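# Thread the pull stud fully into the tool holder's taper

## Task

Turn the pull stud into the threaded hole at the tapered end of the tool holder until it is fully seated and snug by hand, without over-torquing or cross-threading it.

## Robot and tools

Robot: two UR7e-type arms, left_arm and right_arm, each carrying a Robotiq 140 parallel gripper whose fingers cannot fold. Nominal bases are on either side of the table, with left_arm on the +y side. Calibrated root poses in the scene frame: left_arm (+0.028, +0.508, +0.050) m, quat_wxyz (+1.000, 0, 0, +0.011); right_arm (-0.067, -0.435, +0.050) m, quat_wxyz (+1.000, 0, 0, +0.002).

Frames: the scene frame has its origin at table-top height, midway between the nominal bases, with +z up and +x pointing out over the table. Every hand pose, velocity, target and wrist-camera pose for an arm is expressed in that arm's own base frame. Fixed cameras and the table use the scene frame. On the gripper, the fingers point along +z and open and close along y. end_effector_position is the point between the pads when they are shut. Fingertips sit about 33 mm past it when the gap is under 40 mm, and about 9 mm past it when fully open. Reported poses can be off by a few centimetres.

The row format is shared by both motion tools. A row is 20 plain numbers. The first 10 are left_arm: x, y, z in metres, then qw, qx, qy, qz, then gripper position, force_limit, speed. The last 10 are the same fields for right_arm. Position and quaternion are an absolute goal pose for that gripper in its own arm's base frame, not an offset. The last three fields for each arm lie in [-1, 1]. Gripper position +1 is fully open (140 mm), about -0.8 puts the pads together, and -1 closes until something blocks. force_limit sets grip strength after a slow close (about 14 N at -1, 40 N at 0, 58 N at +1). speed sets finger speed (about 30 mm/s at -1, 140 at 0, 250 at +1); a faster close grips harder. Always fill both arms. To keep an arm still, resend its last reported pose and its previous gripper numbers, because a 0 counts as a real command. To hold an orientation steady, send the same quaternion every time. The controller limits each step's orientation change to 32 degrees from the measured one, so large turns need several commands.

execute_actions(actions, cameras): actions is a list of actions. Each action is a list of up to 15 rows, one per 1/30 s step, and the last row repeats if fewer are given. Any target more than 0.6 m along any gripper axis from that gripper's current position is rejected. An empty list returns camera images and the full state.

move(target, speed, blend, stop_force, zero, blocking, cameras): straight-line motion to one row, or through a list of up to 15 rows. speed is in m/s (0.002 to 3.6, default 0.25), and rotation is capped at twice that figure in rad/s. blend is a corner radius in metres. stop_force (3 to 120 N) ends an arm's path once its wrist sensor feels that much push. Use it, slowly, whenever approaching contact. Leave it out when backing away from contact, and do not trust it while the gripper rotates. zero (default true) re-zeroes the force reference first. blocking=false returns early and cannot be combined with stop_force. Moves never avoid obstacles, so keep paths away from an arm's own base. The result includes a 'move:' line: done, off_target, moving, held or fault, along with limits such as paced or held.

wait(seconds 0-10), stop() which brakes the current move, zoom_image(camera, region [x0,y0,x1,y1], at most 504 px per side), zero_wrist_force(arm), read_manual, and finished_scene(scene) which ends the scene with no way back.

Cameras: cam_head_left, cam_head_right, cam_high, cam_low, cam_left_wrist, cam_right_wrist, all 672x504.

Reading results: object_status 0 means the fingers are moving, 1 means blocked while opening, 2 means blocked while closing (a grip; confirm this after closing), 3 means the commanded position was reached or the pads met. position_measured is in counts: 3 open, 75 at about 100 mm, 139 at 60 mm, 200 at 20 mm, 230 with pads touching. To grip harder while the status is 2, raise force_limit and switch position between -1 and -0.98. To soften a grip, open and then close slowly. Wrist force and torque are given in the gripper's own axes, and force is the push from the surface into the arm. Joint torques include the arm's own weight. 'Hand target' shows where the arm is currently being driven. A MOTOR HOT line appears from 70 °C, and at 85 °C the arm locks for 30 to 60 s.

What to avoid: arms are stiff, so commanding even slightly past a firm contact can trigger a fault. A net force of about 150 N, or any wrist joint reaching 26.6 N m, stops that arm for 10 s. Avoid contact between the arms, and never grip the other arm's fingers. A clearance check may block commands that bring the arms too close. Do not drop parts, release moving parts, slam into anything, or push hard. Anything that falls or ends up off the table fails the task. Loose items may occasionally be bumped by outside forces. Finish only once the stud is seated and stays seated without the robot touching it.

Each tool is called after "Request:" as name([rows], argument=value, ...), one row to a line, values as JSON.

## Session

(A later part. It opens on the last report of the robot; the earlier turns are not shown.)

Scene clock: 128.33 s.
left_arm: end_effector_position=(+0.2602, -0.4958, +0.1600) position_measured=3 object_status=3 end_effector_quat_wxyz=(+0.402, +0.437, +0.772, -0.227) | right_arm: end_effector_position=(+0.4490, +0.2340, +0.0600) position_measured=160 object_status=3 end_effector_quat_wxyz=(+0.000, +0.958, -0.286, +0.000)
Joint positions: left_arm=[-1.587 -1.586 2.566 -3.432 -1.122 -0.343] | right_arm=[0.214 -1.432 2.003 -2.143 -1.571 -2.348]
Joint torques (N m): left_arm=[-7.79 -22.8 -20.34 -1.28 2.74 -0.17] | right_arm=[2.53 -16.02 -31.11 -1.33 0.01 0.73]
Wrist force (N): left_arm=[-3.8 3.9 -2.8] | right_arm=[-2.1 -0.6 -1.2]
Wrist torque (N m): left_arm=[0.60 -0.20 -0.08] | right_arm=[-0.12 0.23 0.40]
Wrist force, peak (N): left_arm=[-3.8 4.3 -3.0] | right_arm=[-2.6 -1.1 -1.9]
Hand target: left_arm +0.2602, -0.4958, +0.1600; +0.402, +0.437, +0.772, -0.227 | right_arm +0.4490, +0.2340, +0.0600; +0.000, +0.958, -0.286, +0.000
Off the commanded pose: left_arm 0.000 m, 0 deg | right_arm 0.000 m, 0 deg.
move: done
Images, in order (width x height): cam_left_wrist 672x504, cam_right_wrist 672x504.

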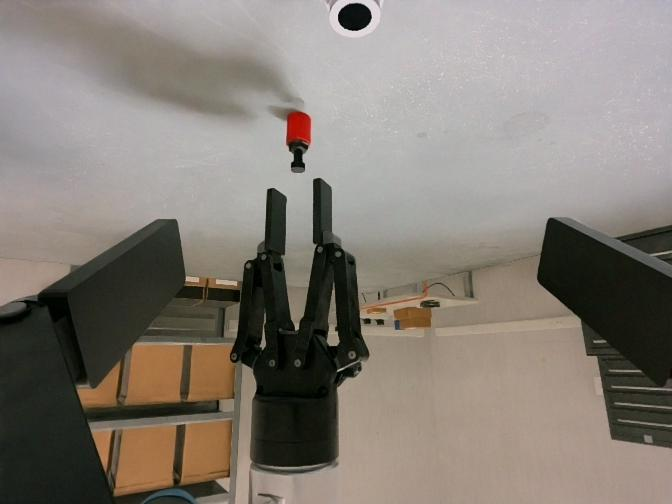

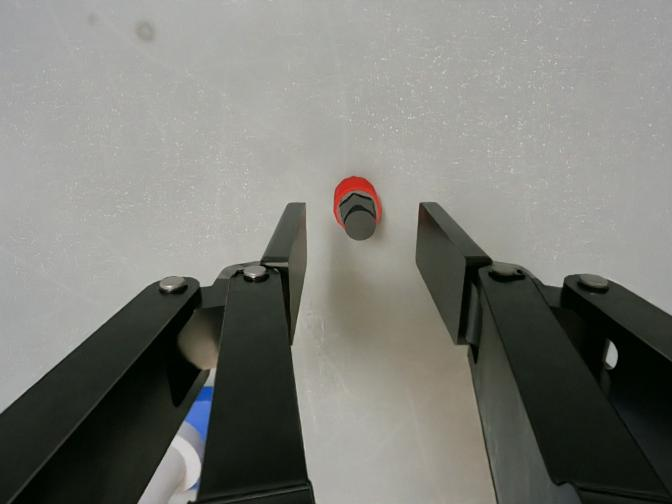

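Request:
move([
  [0.2583,-0.4947,0.16,0.402,0.437,0.772,-0.227,1,1,1,0.4467,0.2351,0.060,0,-0.8797,-0.4754,0,-0.25,-1,1],
  [0.2583,-0.4947,0.09,0.402,0.437,0.772,-0.227,1,1,1,0.4467,0.2351,0.055,0,-0.2133,-0.977,0,-0.25,-1,1],
], speed=0.6, blend=0.02)

Request:
move([
  [0.2583,-0.4947,0.0025,0.402,0.437,0.772,-0.227,1,1,1,0.4467,0.2351,0.0165,0,-0.2133,-0.977,0,-0.25,-1,1],
], speed=0.05, stop_force=10, cameras=["cam_left_wrist","cam_right_wrist","cam_low","cam_head_left"])

Request:
zoom_image(camera="cam_right_wrist", region=[270, 150, 450, 330])

Request:
zoom_image(camera="cam_low", region=[390, 200, 550, 300])

Scene clock: 185.33 s.
left_arm: end_effector_position=(+0.2583, -0.4947, +0.0900) position_measured=3 object_status=3 end_effector_quat_wxyz=(+0.402, +0.437, +0.772, -0.227) | right_arm: end_effector_position=(+0.4467, +0.2351, +0.0549) position_measured=160 object_status=3 end_effector_quat_wxyz=(+0.000, +0.213, +0.977, +0.000)
Joint positions: left_arm=[-1.594 -1.3 2.624 -3.773 -1.117 -0.348] | right_arm=[0.217 -1.428 2.014 -2.157 -1.571 -5.636]
Joint torques (N m): left_arm=[8.96 -31.28 -8.29 -0.8 -1.51 1.94] | right_arm=[-5.68 -34.85 -17.59 -3.23 -0.46 -0.58]
Wrist force (N): left_arm=[-3.5 4.4 -3.3] | right_arm=[-1.9 -1.1 -1.3]
Wrist torque (N m): left_arm=[0.65 -0.31 -0.05] | right_arm=[-0.20 0.20 0.28]
Wrist force, peak (N): left_arm=[-4.4 3.9 -3.5] | right_arm=[-2.5 -0.9 -1.4]
Hand target: left_arm +0.2583, -0.4947, +0.0900; +0.402, +0.437, +0.772, -0.227 | right_arm +0.4467, +0.2351, +0.0550; +0.000, +0.213, +0.977, +0.000
Off the commanded pose: left_arm 0.000 m, 0 deg | right_arm 0.000 m, 0 deg.
move: done

Scene clock: 188.20 s.
left_arm: end_effector_position=(+0.2583, -0.4947, +0.0025) position_measured=3 object_status=3 end_effector_quat_wxyz=(+0.402, +0.437, +0.772, -0.227) | right_arm: end_effector_position=(+0.4467, +0.2351, +0.0165) position_measured=160 object_status=3 end_effector_quat_wxyz=(+0.000, +0.213, +0.977, +0.000)
Joint positions: left_arm=[-1.594 -0.887 2.608 -4.17 -1.117 -0.348] | right_arm=[0.217 -1.367 2.062 -2.266 -1.571 -5.636]
Joint torques (N m): left_arm=[4.45 -31.41 5.46 -0.61 2.63 1.7] | right_arm=[5.96 -41.68 -29.55 -1.19 -1.78 -0.88]
Wrist force (N): left_arm=[-3.8 4.1 -3.2] | right_arm=[-2.1 -1.3 -1.1]
Wrist torque (N m): left_arm=[0.63 -0.21 -0.05] | right_arm=[-0.22 0.22 0.25]
Wrist force, peak (N): left_arm=[-4.2 4.4 -3.4] | right_arm=[-2.1 -1.5 -1.2]
Hand target: left_arm +0.2583, -0.4947, +0.0025; +0.402, +0.437, +0.772, -0.227 | right_arm +0.4467, +0.2351, +0.0165; +0.000, +0.213, +0.977, +0.000
Off the commanded pose: left_arm 0.000 m, 0 deg | right_arm 0.000 m, 0 deg.
move: done
Images, in order (width x height): cam_head_left 672x504, cam_low 672x504, cam_left_wrist 672x504, cam_right_wrist 672x504.

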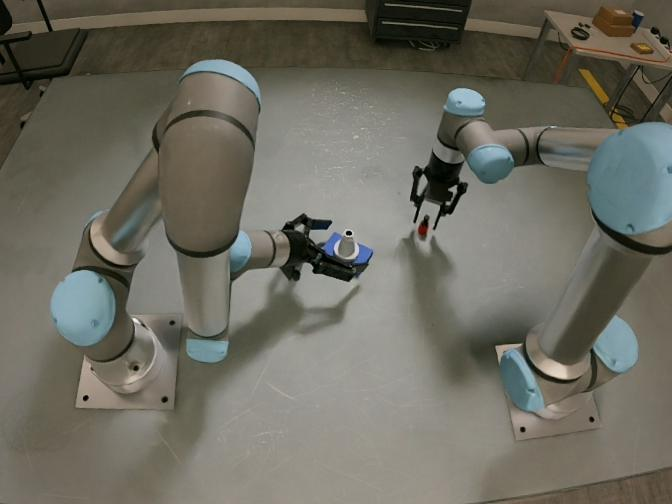

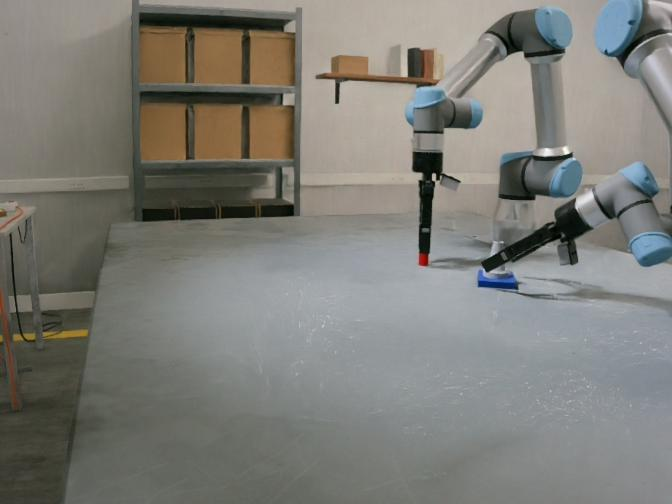

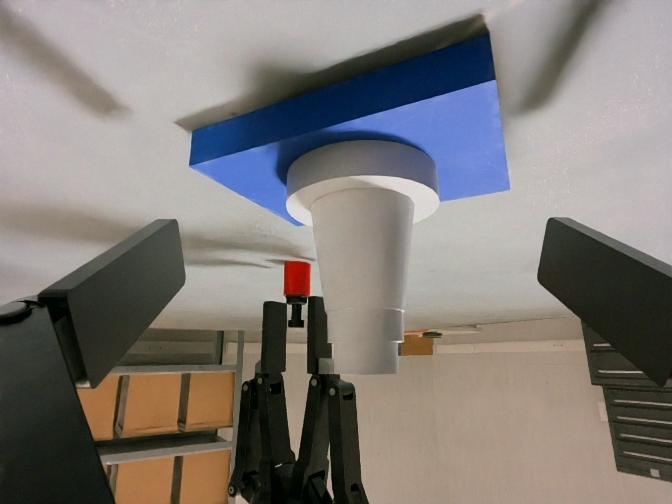

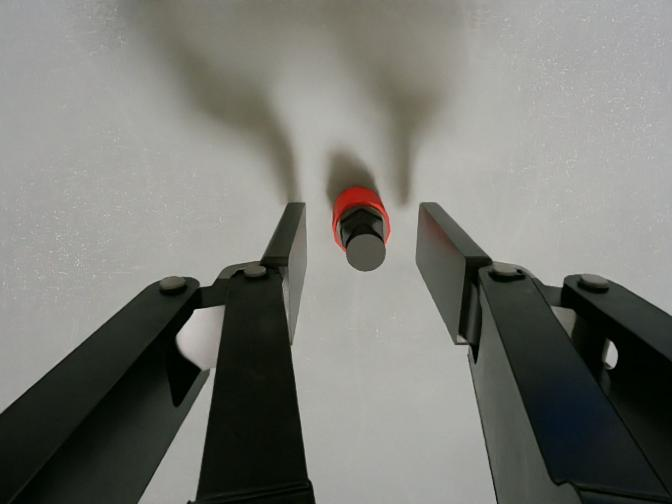

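Scaled by 2.800 from the camera's 672x504 image, which has a finer 960x720 frame.

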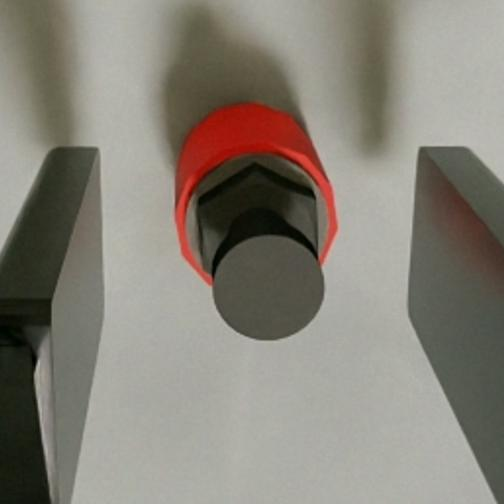

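Scaled by 3.150 from the camera's 672x504 image, which has a finer 960x720 frame.

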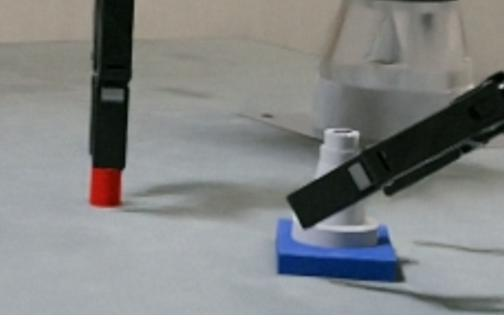

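Request:
move([
  [0.2583,-0.4947,0.0025,0.402,0.437,0.772,-0.227,-1,0,-1,0.4467,0.2351,0.0165,0,-0.2133,-0.977,0,-1,-0.05,-1],
], speed=0.06)

Request:
wait(seconds=0.7, cameras=["cam_left_wrist","cam_right_wrist","cam_low"])

Request:
zoom_image(camera="cam_right_wrist", region=[290, 150, 430, 290])

Request:
zoom_image(camera="cam_low", region=[390, 200, 550, 300])

Scene clock: 206.73 s.
left_arm: end_effector_position=(+0.2583, -0.4947, +0.0025) position_measured=143 object_status=0 end_effector_quat_wxyz=(+0.402, +0.437, +0.772, -0.227) | right_arm: end_effector_position=(+0.4467, +0.2351, +0.0165) position_measured=205 object_status=2 end_effector_quat_wxyz=(+0.000, +0.213, +0.977, +0.000)
Joint positions: left_arm=[-1.594 -0.887 2.608 -4.17 -1.117 -0.348] | right_arm=[0.217 -1.367 2.062 -2.266 -1.571 -5.636]
Joint torques (N m): left_arm=[2.06 -23.43 -3.75 -1.55 -4.07 -0.15] | right_arm=[6.26 -30.83 -19.82 -1.88 -1.44 0.18]
Wrist force (N): left_arm=[-5.7 11.6 -23.9] | right_arm=[-1.6 -1.8 -4.2]
Wrist torque (N m): left_arm=[0.43 0.11 0.07] | right_arm=[-0.22 0.21 0.25]
Wrist force, peak (N): left_arm=[-5.4 11.7 -23.9] | right_arm=[-1.5 -1.8 -4.6]
Hand target: left_arm +0.2583, -0.4947, +0.0025; +0.402, +0.437, +0.772, -0.227 | right_arm +0.4467, +0.2351, +0.0165; +0.000, +0.213, +0.977, +0.000
Off the commanded pose: left_arm 0.000 m, 0 deg | right_arm 0.000 m, 0 deg.
move: done

Scene clock: 207.43 s.
left_arm: end_effector_position=(+0.2583, -0.4947, +0.0025) position_measured=143 object_status=2 end_effector_quat_wxyz=(+0.402, +0.437, +0.772, -0.227) | right_arm: end_effector_position=(+0.4467, +0.2351, +0.0165) position_measured=205 object_status=2 end_effector_quat_wxyz=(+0.000, +0.213, +0.977, +0.000)
Joint positions: left_arm=[-1.594 -0.887 2.608 -4.17 -1.117 -0.348] | right_arm=[0.217 -1.367 2.062 -2.266 -1.571 -5.636]
Joint torques (N m): left_arm=[-3.43 -22.95 -10.76 -2.31 -4.05 -0.38] | right_arm=[6.15 -26.84 -17.56 -1.9 -1.42 0.08]
Wrist force (N): left_arm=[-5.9 11.8 -23.8] | right_arm=[-1.2 -1.9 -4.3]
Wrist torque (N m): left_arm=[0.44 0.12 0.07] | right_arm=[-0.23 0.14 0.25]
Wrist force, peak (N): left_arm=[-5.6 12.0 -24.2] | right_arm=[-1.7 -1.9 -4.6]
Hand target: left_arm +0.2583, -0.4947, +0.0025; +0.402, +0.437, +0.772, -0.227 | right_arm +0.4467, +0.2351, +0.0165; +0.000, +0.213, +0.977, +0.000
Tool commands: left_gripper/position=-1.0 left_gripper/force_limit=+0.0 left_gripper/speed=-1.0 right_gripper/position=-1.0 right_gripper/force_limit=-0.05 right_gripper/speed=-1.0
Off the commanded pose: left_arm 0.000 m, 0 deg | right_arm 0.000 m, 0 deg.
wait: 0.70 s; at rest by 0.17 s
Images, in order (width x height): cam_low 672x504, cam_left_wrist 672x504, cam_right_wrist 672x504.

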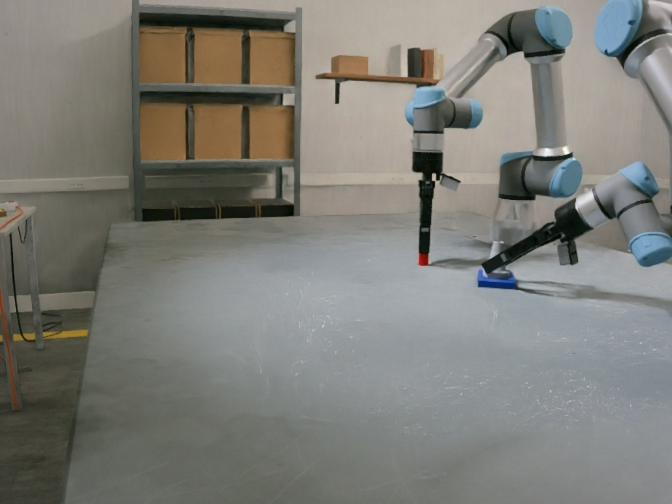

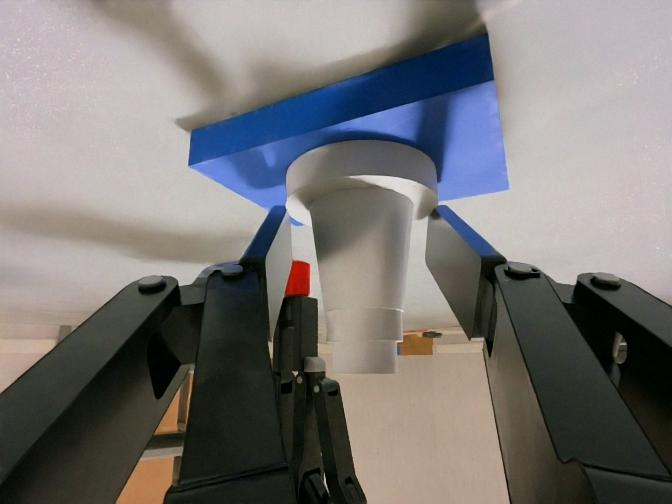

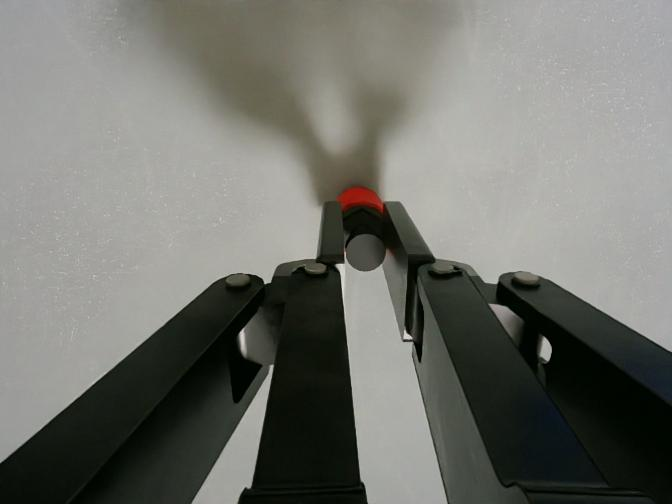

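Scaled by 3.600 from the camera's 672x504 image, which has a finer 960x720 frame.

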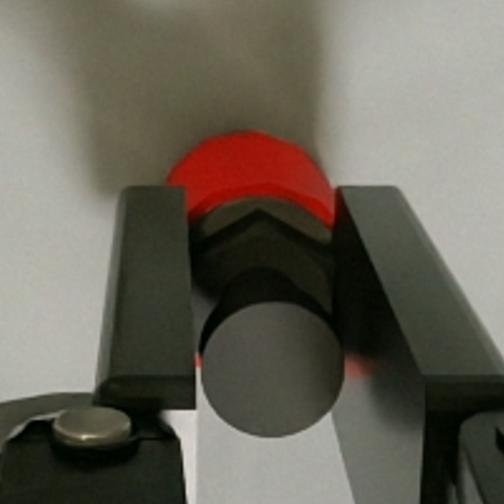

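Scaled by 3.150 from the camera's 672x504 image, which has a finer 960x720 frame.

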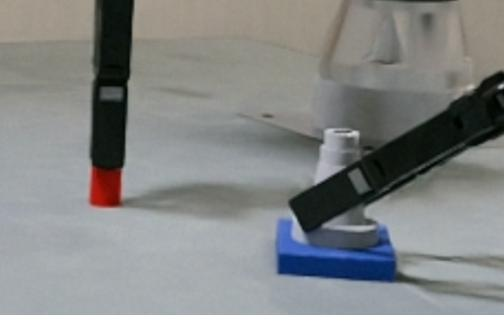

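Request:
move([
  [0.2583,-0.4947,0.0025,0.402,0.437,0.772,-0.227,-1,0,-1,0.4467,0.2351,0.11,0,-0.2133,-0.977,0,-1,-0.05,-1],
  [0.2583,-0.4947,0.0025,0.402,0.437,0.772,-0.227,-1,0,-1,0.3778,0.4504,0.118,0,0.1865,-0.9825,0,-1,-0.05,-1],
], speed=0.15, blend=0.02, cameras=["cam_left_wrist","cam_right_wrist","cam_low"])

Request:
zoom_image(camera="cam_right_wrist", region=[290, 150, 430, 290])

Request:
zoom_image(camera="cam_left_wrist", region=[264, 304, 464, 504])

Request:
zoom_image(camera="cam_low", region=[450, 190, 550, 290])

Scene clock: 238.90 s.
left_arm: end_effector_position=(+0.2583, -0.4947, +0.0025) position_measured=143 object_status=2 end_effector_quat_wxyz=(+0.402, +0.437, +0.772, -0.227) | right_arm: end_effector_position=(+0.3777, +0.4504, +0.1179) position_measured=205 object_status=2 end_effector_quat_wxyz=(+0.000, -0.187, +0.982, +0.000)
Joint positions: left_arm=[-1.594 -0.887 2.608 -4.17 -1.117 -0.348] | right_arm=[0.644 -1.313 1.69 -1.948 -1.571 -6.014]
Joint torques (N m): left_arm=[-10.27 -23.4 -12.24 -4.77 -4.13 -1.52] | right_arm=[-8.91 -48.09 -17.72 -4.38 0.15 1.47]
Wrist force (N): left_arm=[-5.4 12.1 -23.9] | right_arm=[-1.6 -0.6 -1.1]
Wrist torque (N m): left_arm=[0.49 0.03 0.07] | right_arm=[-0.06 0.07 0.23]
Wrist force, peak (N): left_arm=[-5.4 12.1 -24.4] | right_arm=[-1.5 -1.9 -4.6]
Hand target: left_arm +0.2583, -0.4947, +0.0025; +0.402, +0.437, +0.772, -0.227 | right_arm +0.3778, +0.4504, +0.1180; +0.000, -0.186, +0.982, +0.000
Off the commanded pose: left_arm 0.000 m, 0 deg | right_arm 0.000 m, 0 deg.
move: done
Images, in order (width x height): cam_low 672x504, cam_left_wrist 672x504, cam_right_wrist 672x504.

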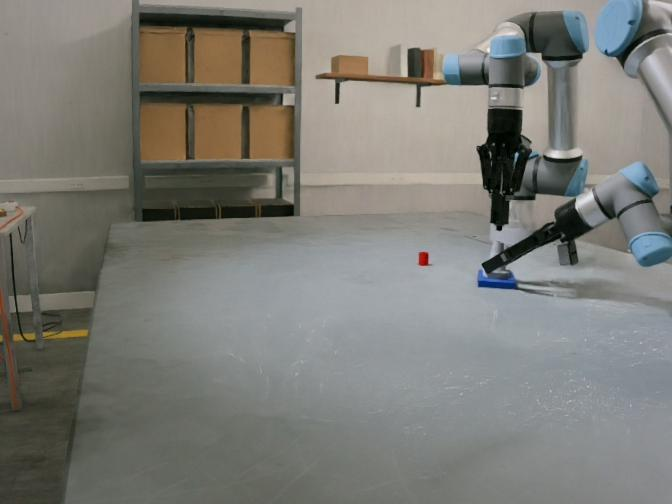

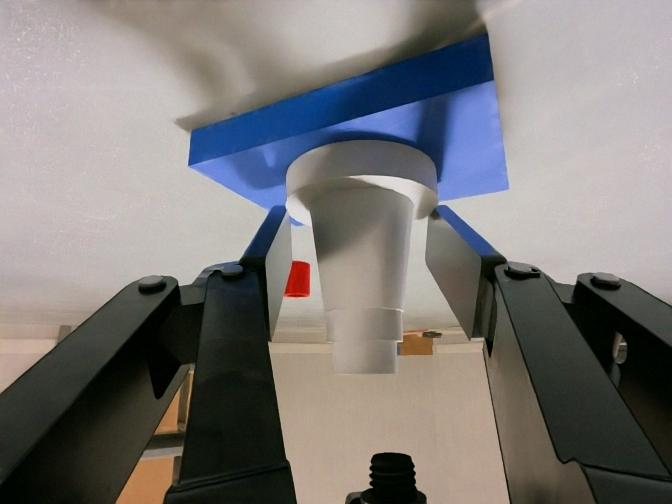

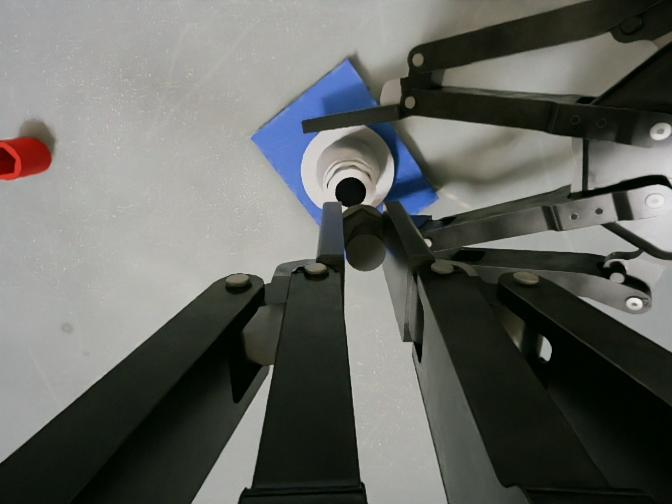

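Scaled by 3.600 from the camera's 672x504 image, which has a finer 960x720 frame.

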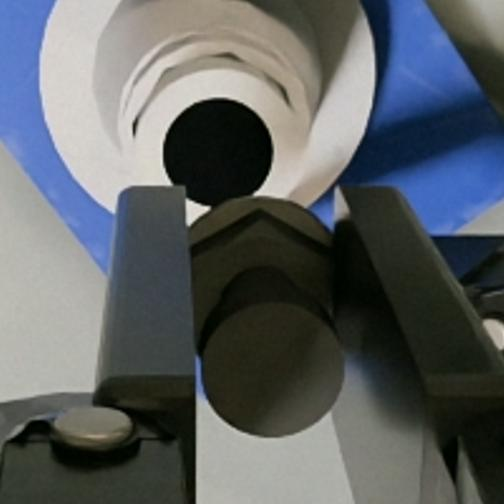

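Scaled by 2.520 from the camera's 672x504 image, which has a finer 960x720 frame.

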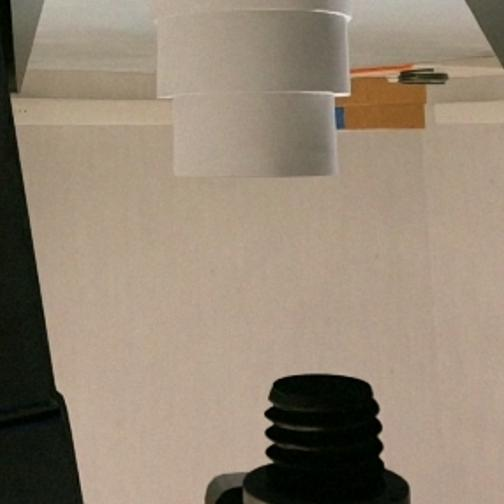

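Scaled by 5.040 from the camera's 672x504 image, which has a finer 960x720 frame.

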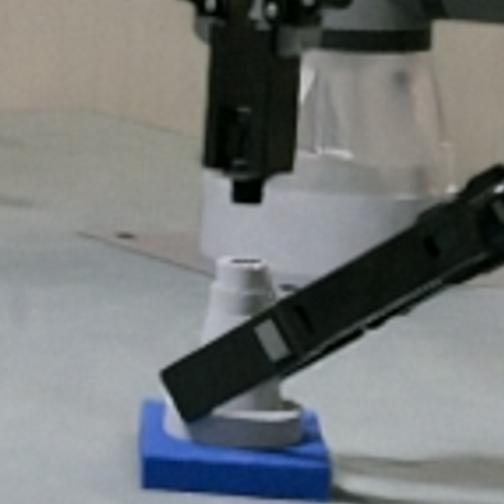

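Request:
move([
  [0.2583,-0.4947,0.0025,0.402,0.437,0.772,-0.227,-1,0,-1,0.3713,0.4447,0.108,0,0.1865,-0.9825,0,-1,-0.05,-1],
], speed=0.1, stop_force=8, cameras=["cam_left_wrist","cam_right_wrist"])

Request:
zoom_image(camera="cam_right_wrist", region=[290, 150, 430, 290])

Request:
zoom_image(camera="cam_left_wrist", region=[264, 304, 464, 504])

Request:
move([
  [0.2583,-0.4947,0.0025,0.402,0.437,0.772,-0.227,-1,0,-1,0.3713,0.4447,0.108,0,-0.5629,-0.8266,0,-1,-0.05,-1],
], speed=0.5, cameras=["cam_left_wrist"])

Request:
zoom_image(camera="cam_left_wrist", region=[264, 304, 464, 504])

Request:
move([
  [0.2583,-0.4947,0.0025,0.402,0.437,0.772,-0.227,-1,0,-1,0.3713,0.4447,0.108,0,-0.9825,-0.1865,0,-1,-0.05,-1],
], speed=0.5, cameras=["cam_left_wrist"])

Request:
zoom_image(camera="cam_left_wrist", region=[264, 304, 464, 504])

Request:
move([
  [0.2583,-0.4947,0.0025,0.402,0.437,0.772,-0.227,-1,0,-1,0.3713,0.4447,0.108,0,-0.8266,0.5629,0,-1,-0.05,-1],
], speed=0.5, cameras=["cam_left_wrist"])

Request:
zoom_image(camera="cam_left_wrist", region=[264, 304, 464, 504])

Scene clock: 275.87 s.
left_arm: end_effector_position=(+0.2583, -0.4947, +0.0025) position_measured=143 object_status=2 end_effector_quat_wxyz=(+0.402, +0.437, +0.772, -0.227) | right_arm: end_effector_position=(+0.3713, +0.4447, +0.1080) position_measured=205 object_status=2 end_effector_quat_wxyz=(+0.000, -0.186, +0.982, +0.000)
Joint positions: left_arm=[-1.594 -0.887 2.608 -4.17 -1.117 -0.348] | right_arm=[0.643 -1.324 1.731 -1.978 -1.571 -6.015]
Joint torques (N m): left_arm=[-10.84 -24.07 -11.79 -4.75 -4.15 -1.6] | right_arm=[-2.49 -22.87 -32.91 -1.31 -0.53 -0.04]
Wrist force (N): left_arm=[-5.4 12.2 -23.8] | right_arm=[-1.9 -0.8 -1.3]
Wrist torque (N m): left_arm=[0.53 0.07 0.08] | right_arm=[-0.11 0.13 0.32]
Wrist force, peak (N): left_arm=[-5.9 12.1 -24.5] | right_arm=[-2.3 -0.5 -1.3]
Hand target: left_arm +0.2583, -0.4947, +0.0025; +0.402, +0.437, +0.772, -0.227 | right_arm +0.3713, +0.4447, +0.1080; +0.000, -0.186, +0.982, +0.000
Off the commanded pose: left_arm 0.000 m, 0 deg | right_arm 0.000 m, 0 deg.
move: done
Images, in order (width x height): cam_left_wrist 672x504, cam_right_wrist 672x504.

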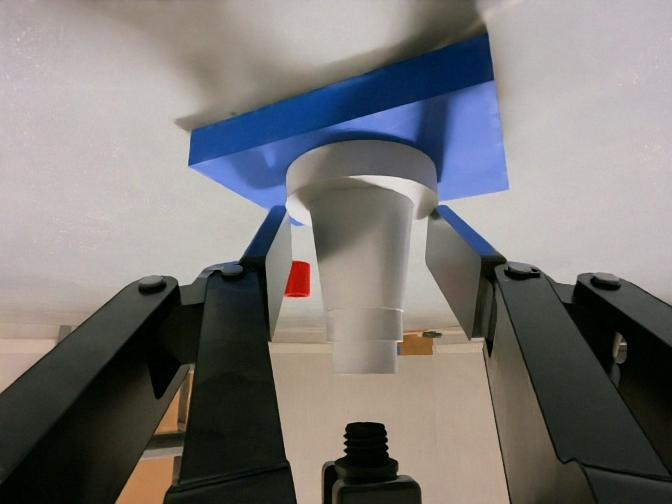

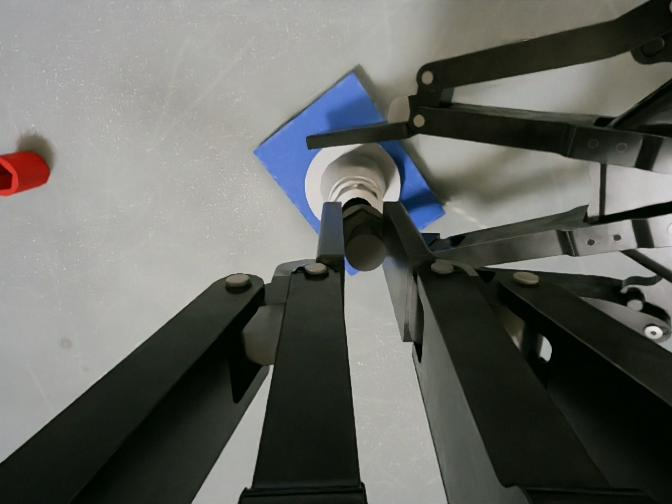

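Scaled by 3.600 from the camera's 672x504 image, which has a finer 960x720 frame.

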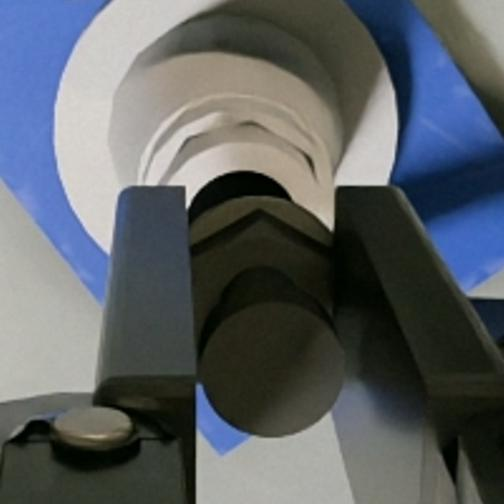

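Scaled by 2.520 from the camera's 672x504 image, which has a finer 960x720 frame.

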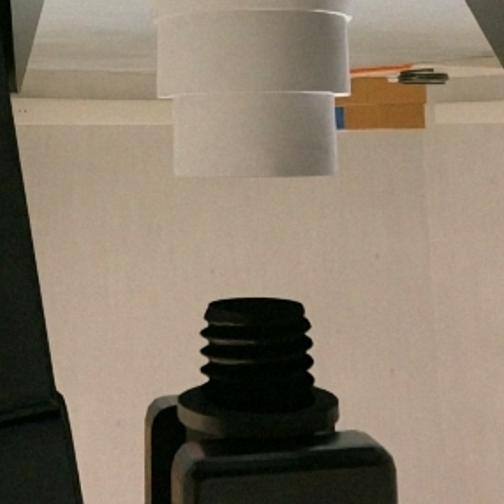

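Scene clock: 278.03 s.
left_arm: end_effector_position=(+0.2583, -0.4947, +0.0025) position_measured=143 object_status=2 end_effector_quat_wxyz=(+0.402, +0.437, +0.772, -0.227) | right_arm: end_effector_position=(+0.3713, +0.4447, +0.1080) position_measured=205 object_status=2 end_effector_quat_wxyz=(+0.000, +0.563, +0.827, +0.000)
Joint positions: left_arm=[-1.594 -0.887 2.608 -4.17 -1.117 -0.348] | right_arm=[0.643 -1.324 1.731 -1.978 -1.571 -4.445]
Joint torques (N m): left_arm=[-10.39 -24.29 -11.55 -4.79 -4.12 -1.59] | right_arm=[4.7 -21.62 -33.38 -1.36 -0.25 0.9]
Wrist force (N): left_arm=[-5.7 11.8 -23.9] | right_arm=[-1.7 -0.6 -1.1]
Wrist torque (N m): left_arm=[0.44 0.09 0.08] | right_arm=[-0.05 0.07 0.36]
Wrist force, peak (N): left_arm=[-5.6 12.4 -24.1] | right_arm=[-2.0 -0.9 -1.3]
Hand target: left_arm +0.2583, -0.4947, +0.0025; +0.402, +0.437, +0.772, -0.227 | right_arm +0.3713, +0.4447, +0.1080; +0.000, +0.563, +0.827, +0.000
Off the commanded pose: left_arm 0.000 m, 0 deg | right_arm 0.000 m, 0 deg.
move: done
Images, in order (width x height): cam_left_wrist 672x504.

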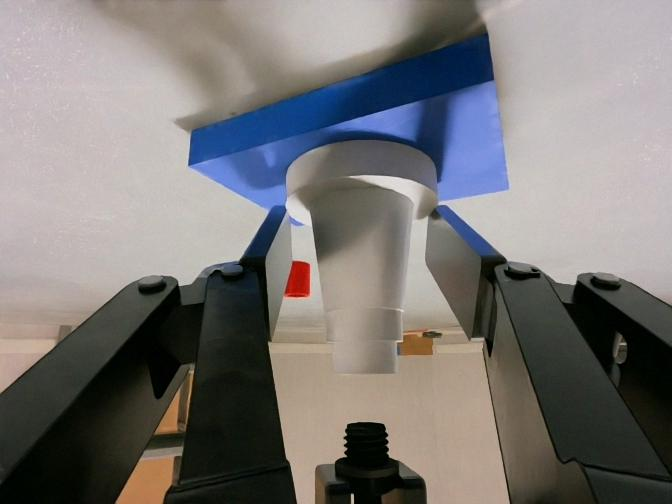

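Scaled by 2.520 from the camera's 672x504 image, which has a finer 960x720 frame.

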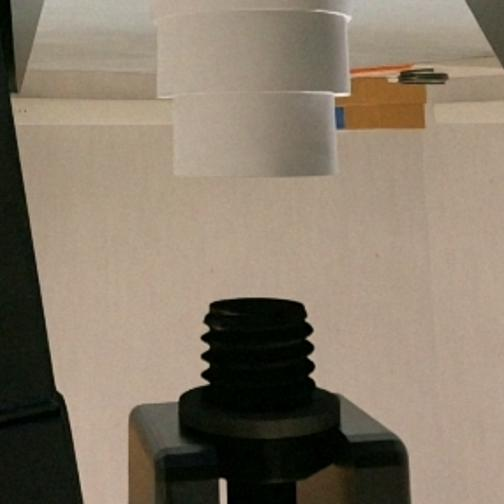

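Scene clock: 280.20 s.
left_arm: end_effector_position=(+0.2583, -0.4947, +0.0025) position_measured=143 object_status=2 end_effector_quat_wxyz=(+0.402, +0.437, +0.772, -0.227) | right_arm: end_effector_position=(+0.3713, +0.4447, +0.1080) position_measured=205 object_status=2 end_effector_quat_wxyz=(+0.000, +0.982, +0.187, +0.000)
Joint positions: left_arm=[-1.594 -0.887 2.608 -4.17 -1.117 -0.348] | right_arm=[0.643 -1.324 1.731 -1.978 -1.571 -2.874]
Joint torques (N m): left_arm=[-9.94 -23.94 -12.01 -4.74 -4.14 -1.62] | right_arm=[7.61 -22.36 -33.57 -1.33 -0.42 0.6]
Wrist force (N): left_arm=[-5.4 12.3 -23.8] | right_arm=[-1.9 -0.3 -1.2]
Wrist torque (N m): left_arm=[0.53 0.06 0.08] | right_arm=[0.02 0.13 0.33]
Wrist force, peak (N): left_arm=[-5.5 12.3 -24.2] | right_arm=[-2.0 -0.5 -1.6]
Hand target: left_arm +0.2583, -0.4947, +0.0025; +0.402, +0.437, +0.772, -0.227 | right_arm +0.3713, +0.4447, +0.1080; +0.000, +0.982, +0.186, +0.000
Off the commanded pose: left_arm 0.000 m, 0 deg | right_arm 0.000 m, 0 deg.
move: done
Images, in order (width x height): cam_left_wrist 672x504.

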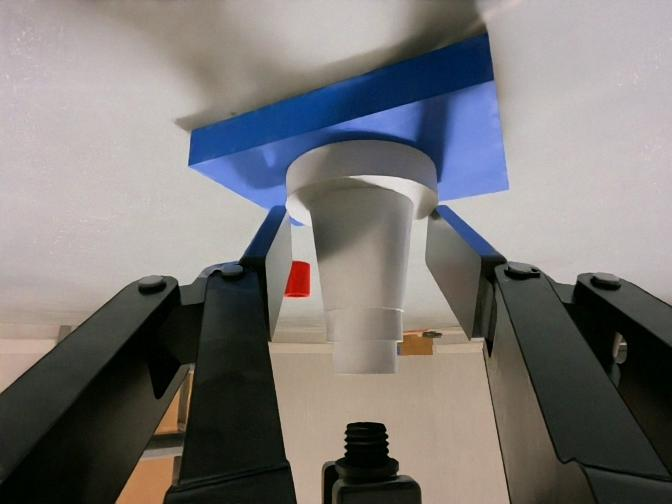

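Scaled by 2.520 from the camera's 672x504 image, which has a finer 960x720 frame.

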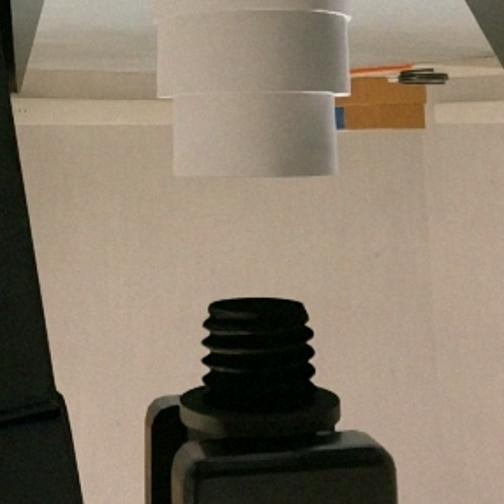

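Scene clock: 282.37 s.
left_arm: end_effector_position=(+0.2583, -0.4947, +0.0025) position_measured=143 object_status=2 end_effector_quat_wxyz=(+0.402, +0.437, +0.772, -0.227) | right_arm: end_effector_position=(+0.3713, +0.4447, +0.1080) position_measured=205 object_status=2 end_effector_quat_wxyz=(+0.000, +0.827, -0.563, +0.000)
Joint positions: left_arm=[-1.594 -0.887 2.608 -4.17 -1.117 -0.348] | right_arm=[0.643 -1.324 1.731 -1.978 -1.571 -1.303]
Joint torques (N m): left_arm=[-10.53 -24.18 -12.57 -4.81 -4.05 -1.42] | right_arm=[7.75 -22.4 -33.27 -1.26 -0.45 0.64]
Wrist force (N): left_arm=[-5.3 12.1 -23.8] | right_arm=[-1.8 0.2 -1.0]
Wrist torque (N m): left_arm=[0.48 0.05 0.07] | right_arm=[0.12 0.10 0.34]
Wrist force, peak (N): left_arm=[-5.6 12.2 -24.3] | right_arm=[-2.3 -0.1 -1.2]
Hand target: left_arm +0.2583, -0.4947, +0.0025; +0.402, +0.437, +0.772, -0.227 | right_arm +0.3713, +0.4447, +0.1080; +0.000, +0.827, -0.563, +0.000
Off the commanded pose: left_arm 0.000 m, 0 deg | right_arm 0.000 m, 0 deg.
move: done
Images, in order (width x height): cam_left_wrist 672x504.

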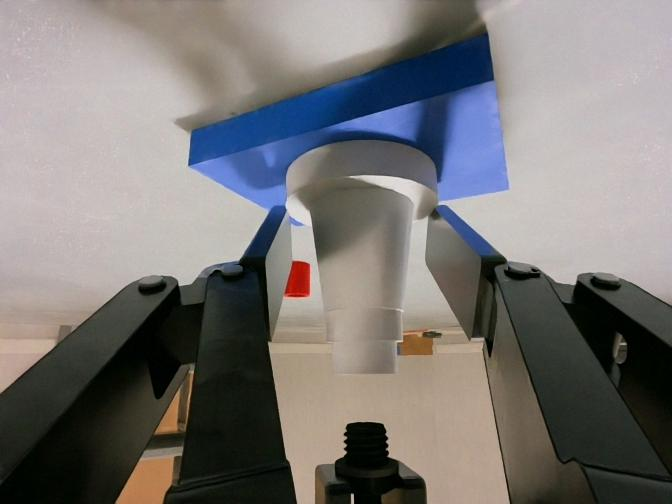

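Scaled by 2.520 from the camera's 672x504 image, which has a finer 960x720 frame.

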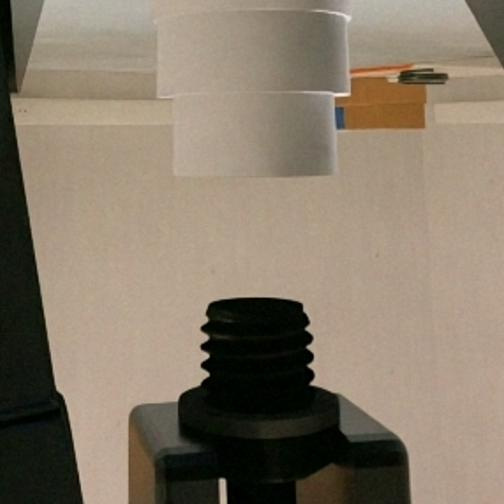

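Request:
move([
  [0.2583,-0.4947,0.0025,0.402,0.437,0.772,-0.227,-1,0,-1,0.3729,0.4434,0.104,0,-0.9825,-0.1865,0,-1,-0.05,-1],
  [0.2583,-0.4947,0.0025,0.402,0.437,0.772,-0.227,-1,0,-1,0.3729,0.4434,0.100,0,-0.5629,-0.8266,0,-1,-0.05,-1],
  [0.2583,-0.4947,0.0025,0.402,0.437,0.772,-0.227,-1,0,-1,0.3729,0.4434,0.096,0,0.1865,-0.9825,0,-1,-0.05,-1],
], speed=0.6, blend=0.01, cameras=["cam_left_wrist","cam_right_wrist","cam_low"])

Request:
zoom_image(camera="cam_right_wrist", region=[290, 150, 430, 290])

Request:
zoom_image(camera="cam_left_wrist", region=[264, 304, 464, 504])

Request:
zoom_image(camera="cam_low", region=[450, 190, 550, 290])

Scene clock: 315.80 s.
left_arm: end_effector_position=(+0.2583, -0.4947, +0.0025) position_measured=143 object_status=2 end_effector_quat_wxyz=(+0.402, +0.437, +0.772, -0.227) | right_arm: end_effector_position=(+0.3729, +0.4434, +0.0959) position_measured=205 object_status=2 end_effector_quat_wxyz=(+0.000, -0.186, +0.982, +0.000)
Joint positions: left_arm=[-1.594 -0.887 2.608 -4.17 -1.117 -0.348] | right_arm=[0.639 -1.312 1.749 -2.008 -1.571 -6.019]
Joint torques (N m): left_arm=[-9.95 -24.94 -11.39 -4.78 -4.07 -1.52] | right_arm=[-9.39 -40.07 -18.81 -3.46 -0.26 -0.69]
Wrist force (N): left_arm=[-5.4 11.9 -23.5] | right_arm=[-1.8 -0.9 -1.0]
Wrist torque (N m): left_arm=[0.45 0.08 0.07] | right_arm=[-0.13 0.13 0.19]
Wrist force, peak (N): left_arm=[-5.7 12.4 -24.1] | right_arm=[-2.1 0.1 -1.5]
Hand target: left_arm +0.2583, -0.4947, +0.0025; +0.402, +0.437, +0.772, -0.227 | right_arm +0.3729, +0.4434, +0.0960; +0.000, -0.186, +0.982, +0.000
Off the commanded pose: left_arm 0.000 m, 0 deg | right_arm 0.000 m, 0 deg.
move: done
Images, in order (width x height): cam_low 672x504, cam_left_wrist 672x504, cam_right_wrist 672x504.

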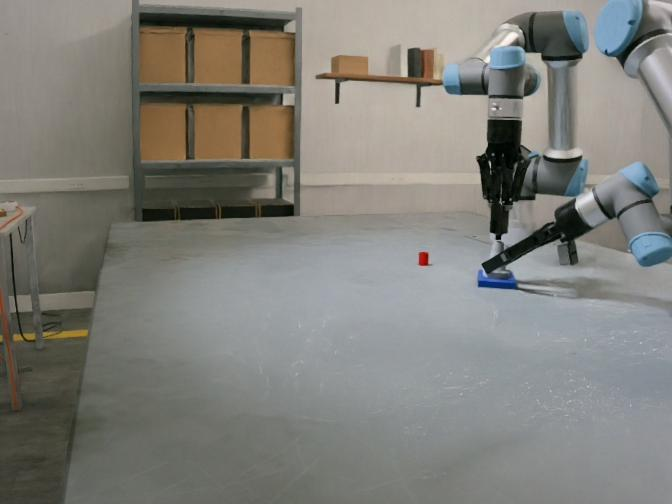

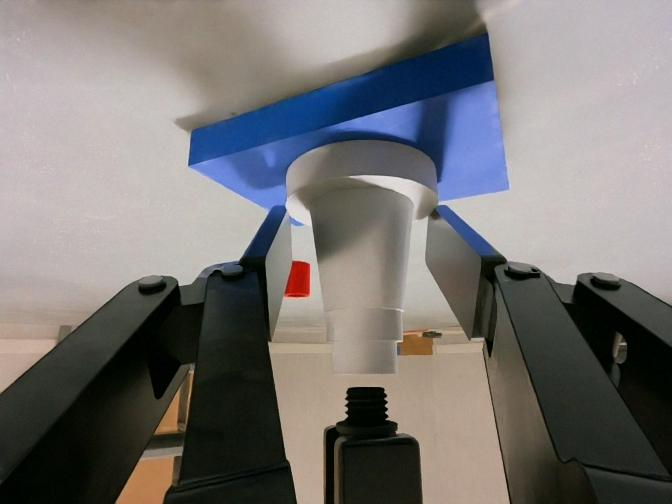

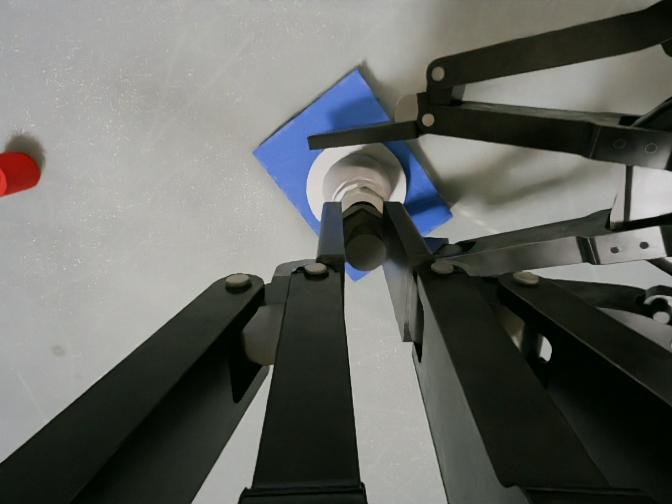

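Scaled by 3.600 from the camera's 672x504 image, which has a finer 960x720 frame.

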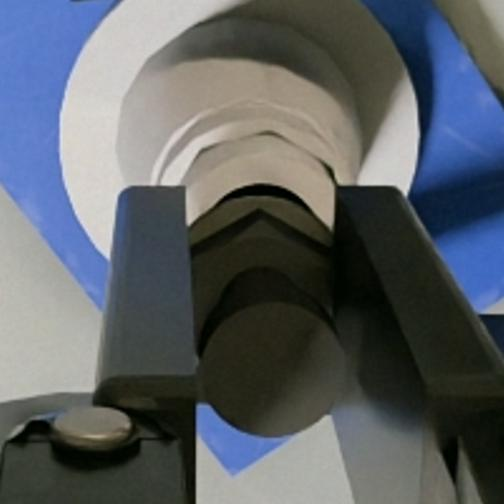

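Scaled by 2.520 from the camera's 672x504 image, which has a finer 960x720 frame.

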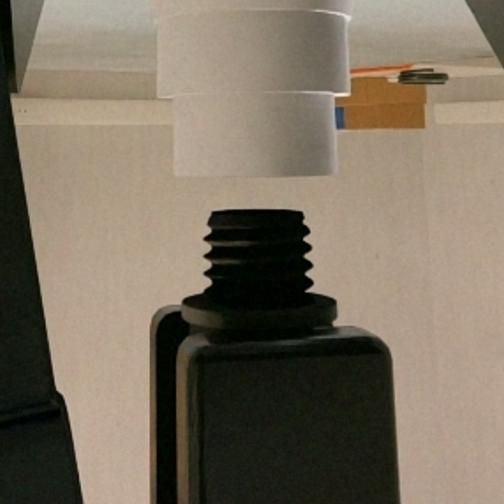

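Scaled by 5.040 from the camera's 672x504 image, which has a finer 960x720 frame.

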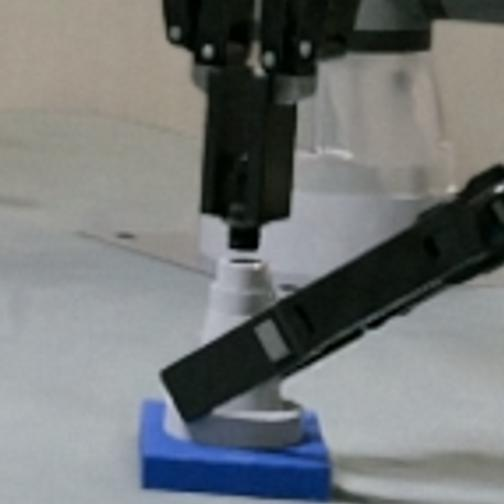

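Request:
move([
  [0.2583,-0.4947,0.0025,0.402,0.437,0.772,-0.227,-1,0,-1,0.3729,0.4434,0.080,0,0.1865,-0.9825,0,-1,-0.05,-1],
], speed=0.006, stop_force=4, cameras=["cam_left_wrist"])

Request:
zoom_image(camera="cam_left_wrist", region=[264, 304, 464, 504])

Scene clock: 325.50 s.
left_arm: end_effector_position=(+0.2583, -0.4947, +0.0025) position_measured=143 object_status=2 end_effector_quat_wxyz=(+0.402, +0.437, +0.772, -0.227) | right_arm: end_effector_position=(+0.3729, +0.4434, +0.0896) position_measured=205 object_status=2 end_effector_quat_wxyz=(+0.000, -0.186, +0.982, +0.000)
Joint positions: left_arm=[-1.594 -0.887 2.608 -4.17 -1.117 -0.348] | right_arm=[0.639 -1.305 1.759 -2.024 -1.571 -6.019]
Joint torques (N m): left_arm=[-9.5 -24.16 -11.53 -4.7 -4 -1.57] | right_arm=[-8.43 -46.31 -33.06 -1.16 -1.79 -1.37]
Wrist force (N): left_arm=[-5.1 12.0 -24.0] | right_arm=[-1.4 -0.5 -2.8]
Wrist torque (N m): left_arm=[0.48 0.03 0.08] | right_arm=[-0.06 0.11 0.19]
Wrist force, peak (N): left_arm=[-5.4 12.5 -24.2] | right_arm=[3.1 -0.7 -12.6]
Hand target: left_arm +0.2583, -0.4947, +0.0025; +0.402, +0.437, +0.772, -0.227 | right_arm +0.3729, +0.4434, +0.0896; +0.000, -0.186, +0.982, +0.000
Off the commanded pose: left_arm 0.000 m, 0 deg | right_arm 0.010 m, 0 deg.
move: contact (right_arm)
Images, in order (width x height): cam_left_wrist 672x504.

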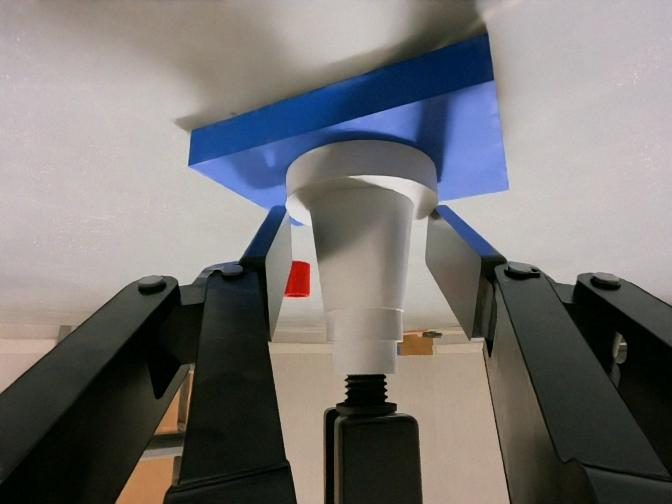

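Scaled by 2.520 from the camera's 672x504 image, which has a finer 960x720 frame.

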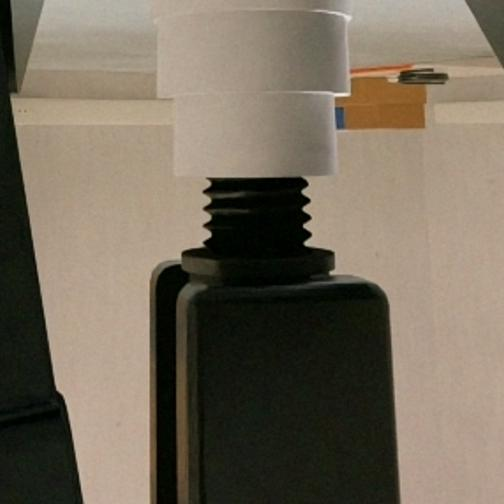

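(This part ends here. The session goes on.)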